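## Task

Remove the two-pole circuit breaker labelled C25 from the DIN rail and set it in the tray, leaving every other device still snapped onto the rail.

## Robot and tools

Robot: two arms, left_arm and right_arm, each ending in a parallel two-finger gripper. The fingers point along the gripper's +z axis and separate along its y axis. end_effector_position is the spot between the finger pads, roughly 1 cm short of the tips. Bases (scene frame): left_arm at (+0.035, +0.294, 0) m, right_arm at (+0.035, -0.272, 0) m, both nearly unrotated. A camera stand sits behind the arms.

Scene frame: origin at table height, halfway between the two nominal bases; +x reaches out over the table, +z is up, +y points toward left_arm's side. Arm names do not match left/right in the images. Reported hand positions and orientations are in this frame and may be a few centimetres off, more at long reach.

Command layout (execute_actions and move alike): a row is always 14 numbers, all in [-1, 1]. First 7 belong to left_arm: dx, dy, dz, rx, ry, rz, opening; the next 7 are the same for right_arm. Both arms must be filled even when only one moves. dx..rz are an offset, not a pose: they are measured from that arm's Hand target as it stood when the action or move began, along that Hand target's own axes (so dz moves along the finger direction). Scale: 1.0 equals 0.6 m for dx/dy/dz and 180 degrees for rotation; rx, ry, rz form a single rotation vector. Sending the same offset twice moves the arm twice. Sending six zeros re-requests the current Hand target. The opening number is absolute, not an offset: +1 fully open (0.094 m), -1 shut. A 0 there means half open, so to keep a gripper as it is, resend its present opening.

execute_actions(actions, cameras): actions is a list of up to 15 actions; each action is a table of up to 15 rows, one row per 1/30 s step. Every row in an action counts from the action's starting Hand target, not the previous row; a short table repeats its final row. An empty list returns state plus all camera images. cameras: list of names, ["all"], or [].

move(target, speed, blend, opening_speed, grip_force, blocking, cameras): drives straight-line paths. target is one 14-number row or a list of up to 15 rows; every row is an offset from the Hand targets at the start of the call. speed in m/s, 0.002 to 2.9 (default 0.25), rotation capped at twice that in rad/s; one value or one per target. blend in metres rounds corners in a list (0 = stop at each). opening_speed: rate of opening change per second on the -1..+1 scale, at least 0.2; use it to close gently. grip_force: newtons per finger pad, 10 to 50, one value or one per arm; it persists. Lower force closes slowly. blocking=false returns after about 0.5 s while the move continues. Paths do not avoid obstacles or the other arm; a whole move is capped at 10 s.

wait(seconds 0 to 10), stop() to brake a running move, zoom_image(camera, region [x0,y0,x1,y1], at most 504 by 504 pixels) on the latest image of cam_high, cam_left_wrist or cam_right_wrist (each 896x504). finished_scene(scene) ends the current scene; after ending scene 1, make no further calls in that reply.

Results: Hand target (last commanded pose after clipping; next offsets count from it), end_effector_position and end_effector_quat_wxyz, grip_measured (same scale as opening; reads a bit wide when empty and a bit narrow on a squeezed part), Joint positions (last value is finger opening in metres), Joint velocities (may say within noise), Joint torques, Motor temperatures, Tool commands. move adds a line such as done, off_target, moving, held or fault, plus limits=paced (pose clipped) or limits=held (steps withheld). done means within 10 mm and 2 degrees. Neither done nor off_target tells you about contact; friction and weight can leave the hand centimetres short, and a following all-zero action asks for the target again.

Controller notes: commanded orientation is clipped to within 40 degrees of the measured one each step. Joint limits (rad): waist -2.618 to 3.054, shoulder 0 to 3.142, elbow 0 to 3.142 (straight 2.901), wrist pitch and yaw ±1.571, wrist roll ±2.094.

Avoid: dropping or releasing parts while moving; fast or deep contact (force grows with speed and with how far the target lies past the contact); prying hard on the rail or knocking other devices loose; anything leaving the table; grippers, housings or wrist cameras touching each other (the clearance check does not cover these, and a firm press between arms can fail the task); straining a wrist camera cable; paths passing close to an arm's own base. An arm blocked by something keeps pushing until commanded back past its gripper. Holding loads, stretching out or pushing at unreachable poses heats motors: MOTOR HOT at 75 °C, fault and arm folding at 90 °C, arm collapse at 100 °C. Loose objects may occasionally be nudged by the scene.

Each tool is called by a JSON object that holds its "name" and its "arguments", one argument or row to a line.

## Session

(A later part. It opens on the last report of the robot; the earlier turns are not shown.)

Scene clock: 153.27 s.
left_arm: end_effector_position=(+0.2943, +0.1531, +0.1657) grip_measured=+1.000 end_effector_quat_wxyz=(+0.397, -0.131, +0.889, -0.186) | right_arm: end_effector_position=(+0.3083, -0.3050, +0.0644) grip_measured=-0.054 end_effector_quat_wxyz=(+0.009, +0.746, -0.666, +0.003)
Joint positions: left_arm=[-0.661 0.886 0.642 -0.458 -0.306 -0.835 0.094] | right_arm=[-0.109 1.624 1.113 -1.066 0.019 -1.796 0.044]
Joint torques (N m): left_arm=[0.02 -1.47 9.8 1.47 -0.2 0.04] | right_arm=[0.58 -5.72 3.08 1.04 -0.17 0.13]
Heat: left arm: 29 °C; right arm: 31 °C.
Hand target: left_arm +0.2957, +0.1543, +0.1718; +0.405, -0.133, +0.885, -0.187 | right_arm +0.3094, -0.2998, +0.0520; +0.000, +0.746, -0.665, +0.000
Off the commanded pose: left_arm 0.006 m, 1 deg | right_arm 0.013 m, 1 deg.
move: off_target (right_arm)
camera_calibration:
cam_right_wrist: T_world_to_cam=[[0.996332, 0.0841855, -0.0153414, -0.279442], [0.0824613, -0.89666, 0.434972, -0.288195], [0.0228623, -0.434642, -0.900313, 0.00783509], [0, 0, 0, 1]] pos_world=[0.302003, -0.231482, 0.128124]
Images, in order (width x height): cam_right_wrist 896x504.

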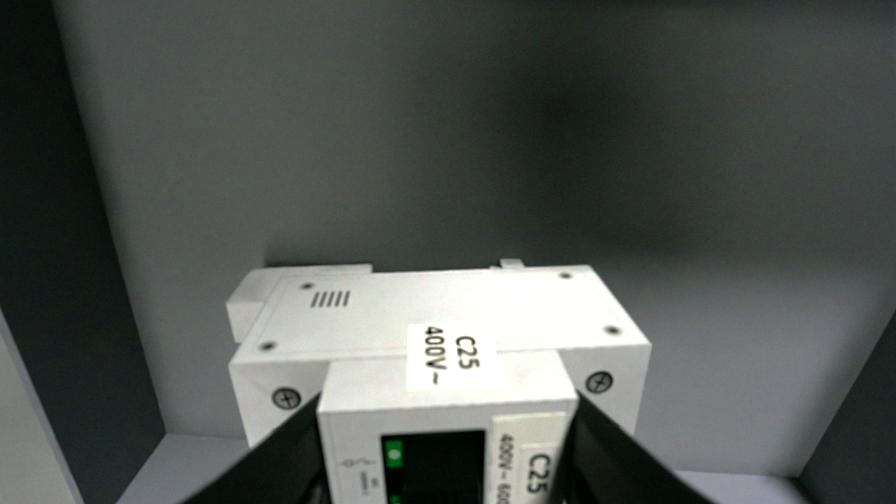

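{"name": "move", "arguments": {
  "target": [
    [0,0,0,0,0,0,1,0,0,-0.015,0,0,0,0.3],
    [0,0,0,0,0,0,1,0,0,-0.2,0,0,0,0.3]
  ],
  "speed": [0.05,0.1],
  "opening_speed": 0.5,
  "cameras": ["all"]
}}

{"name": "zoom_image", "arguments": {
  "camera": "cam_high",
  "region": [350, 170, 480, 340]
}}

Scene clock: 160.83 s.
left_arm: end_effector_position=(+0.2943, +0.1531, +0.1657) grip_measured=+1.000 end_effector_quat_wxyz=(+0.397, -0.131, +0.889, -0.186) | right_arm: end_effector_position=(+0.3079, -0.3052, +0.1591) grip_measured=+0.297 end_effector_quat_wxyz=(+0.017, +0.746, -0.666, -0.006)
Joint positions: left_arm=[-0.661 0.886 0.642 -0.458 -0.306 -0.835 0.094] | right_arm=[-0.109 1.616 1.483 -1.468 0.021 -1.795 0.061]
Joint torques (N m): left_arm=[-0.01 -1.48 9.78 1.47 -0.2 0.04] | right_arm=[0.55 -8.23 9.88 0.33 -0.19 0.11]
Heat: left arm: 29 °C; right arm: 30 °C.
Hand target: left_arm +0.2957, +0.1543, +0.1718; +0.405, -0.133, +0.885, -0.187 | right_arm +0.3094, -0.2997, +0.1720; +0.000, +0.746, -0.666, +0.000
Off the commanded pose: left_arm 0.006 m, 1 deg | right_arm 0.014 m, 2 deg.
move: off_target (right_arm)
camera_calibration:
cam_left_wrist: T_world_to_cam=[[0.0715973, -0.901052, 0.42776, 0.0439216], [-0.916836, -0.228339, -0.327525, 0.396458], [0.392791, -0.368736, -0.842466, 0.173142], [0, 0, 0, 1]] pos_world=[0.292334, 0.193946, 0.256928]
cam_right_wrist: T_world_to_cam=[[0.995775, 0.0830703, -0.0391394, -0.273974], [0.0918258, -0.897252, 0.431864, -0.332131], [0.000757124, -0.433633, -0.901089, 0.100229], [0, 0, 0, 1]] pos_world=[0.303239, -0.231784, 0.223027]

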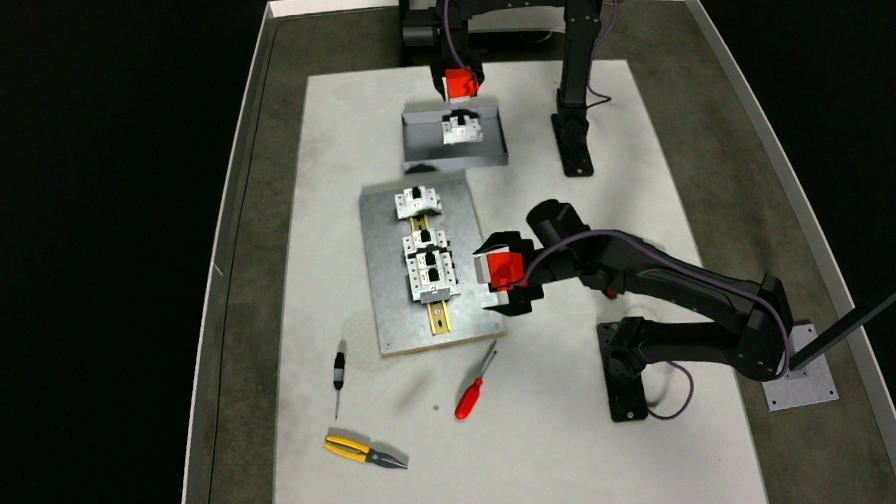

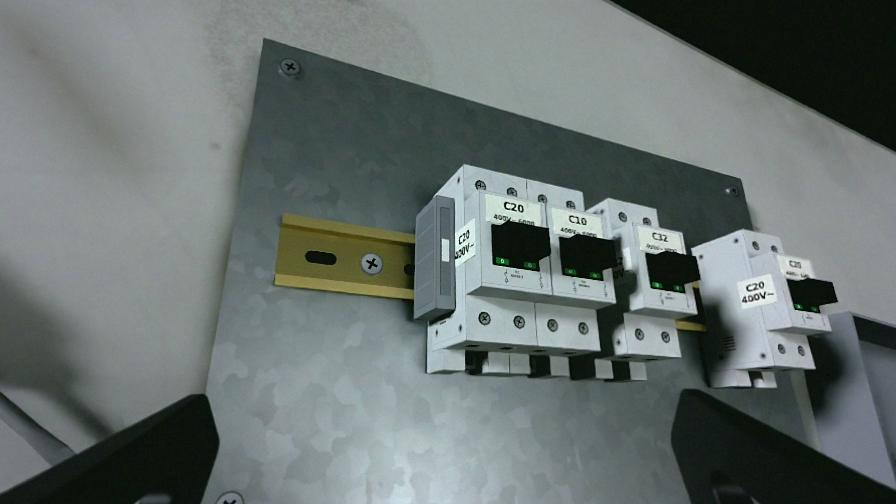

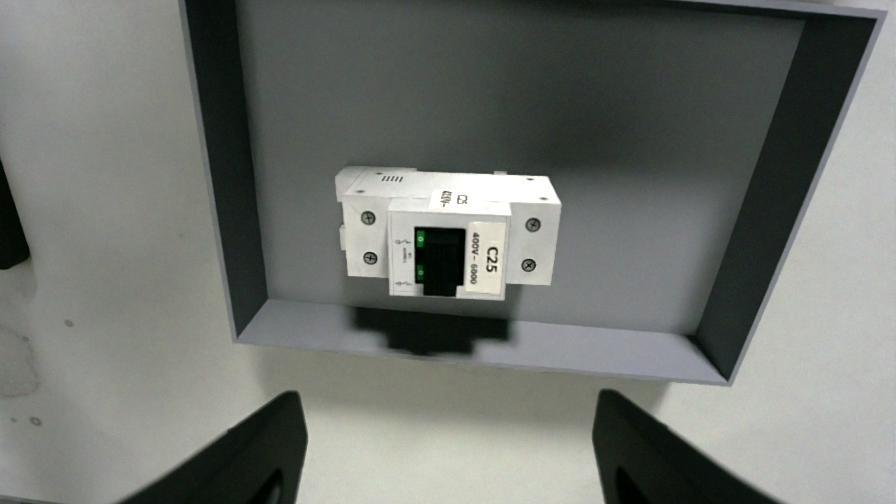

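Scaled by 2.965 from the camera's 896x504 image, which has a finer 1280x720 frame.

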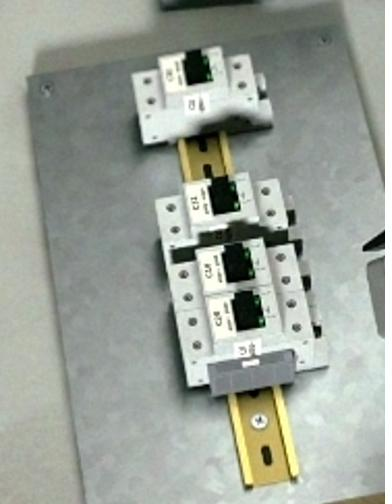

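{"name": "finished_scene", "arguments": {
  "scene": 2
}}

The scene is finished: the task was done.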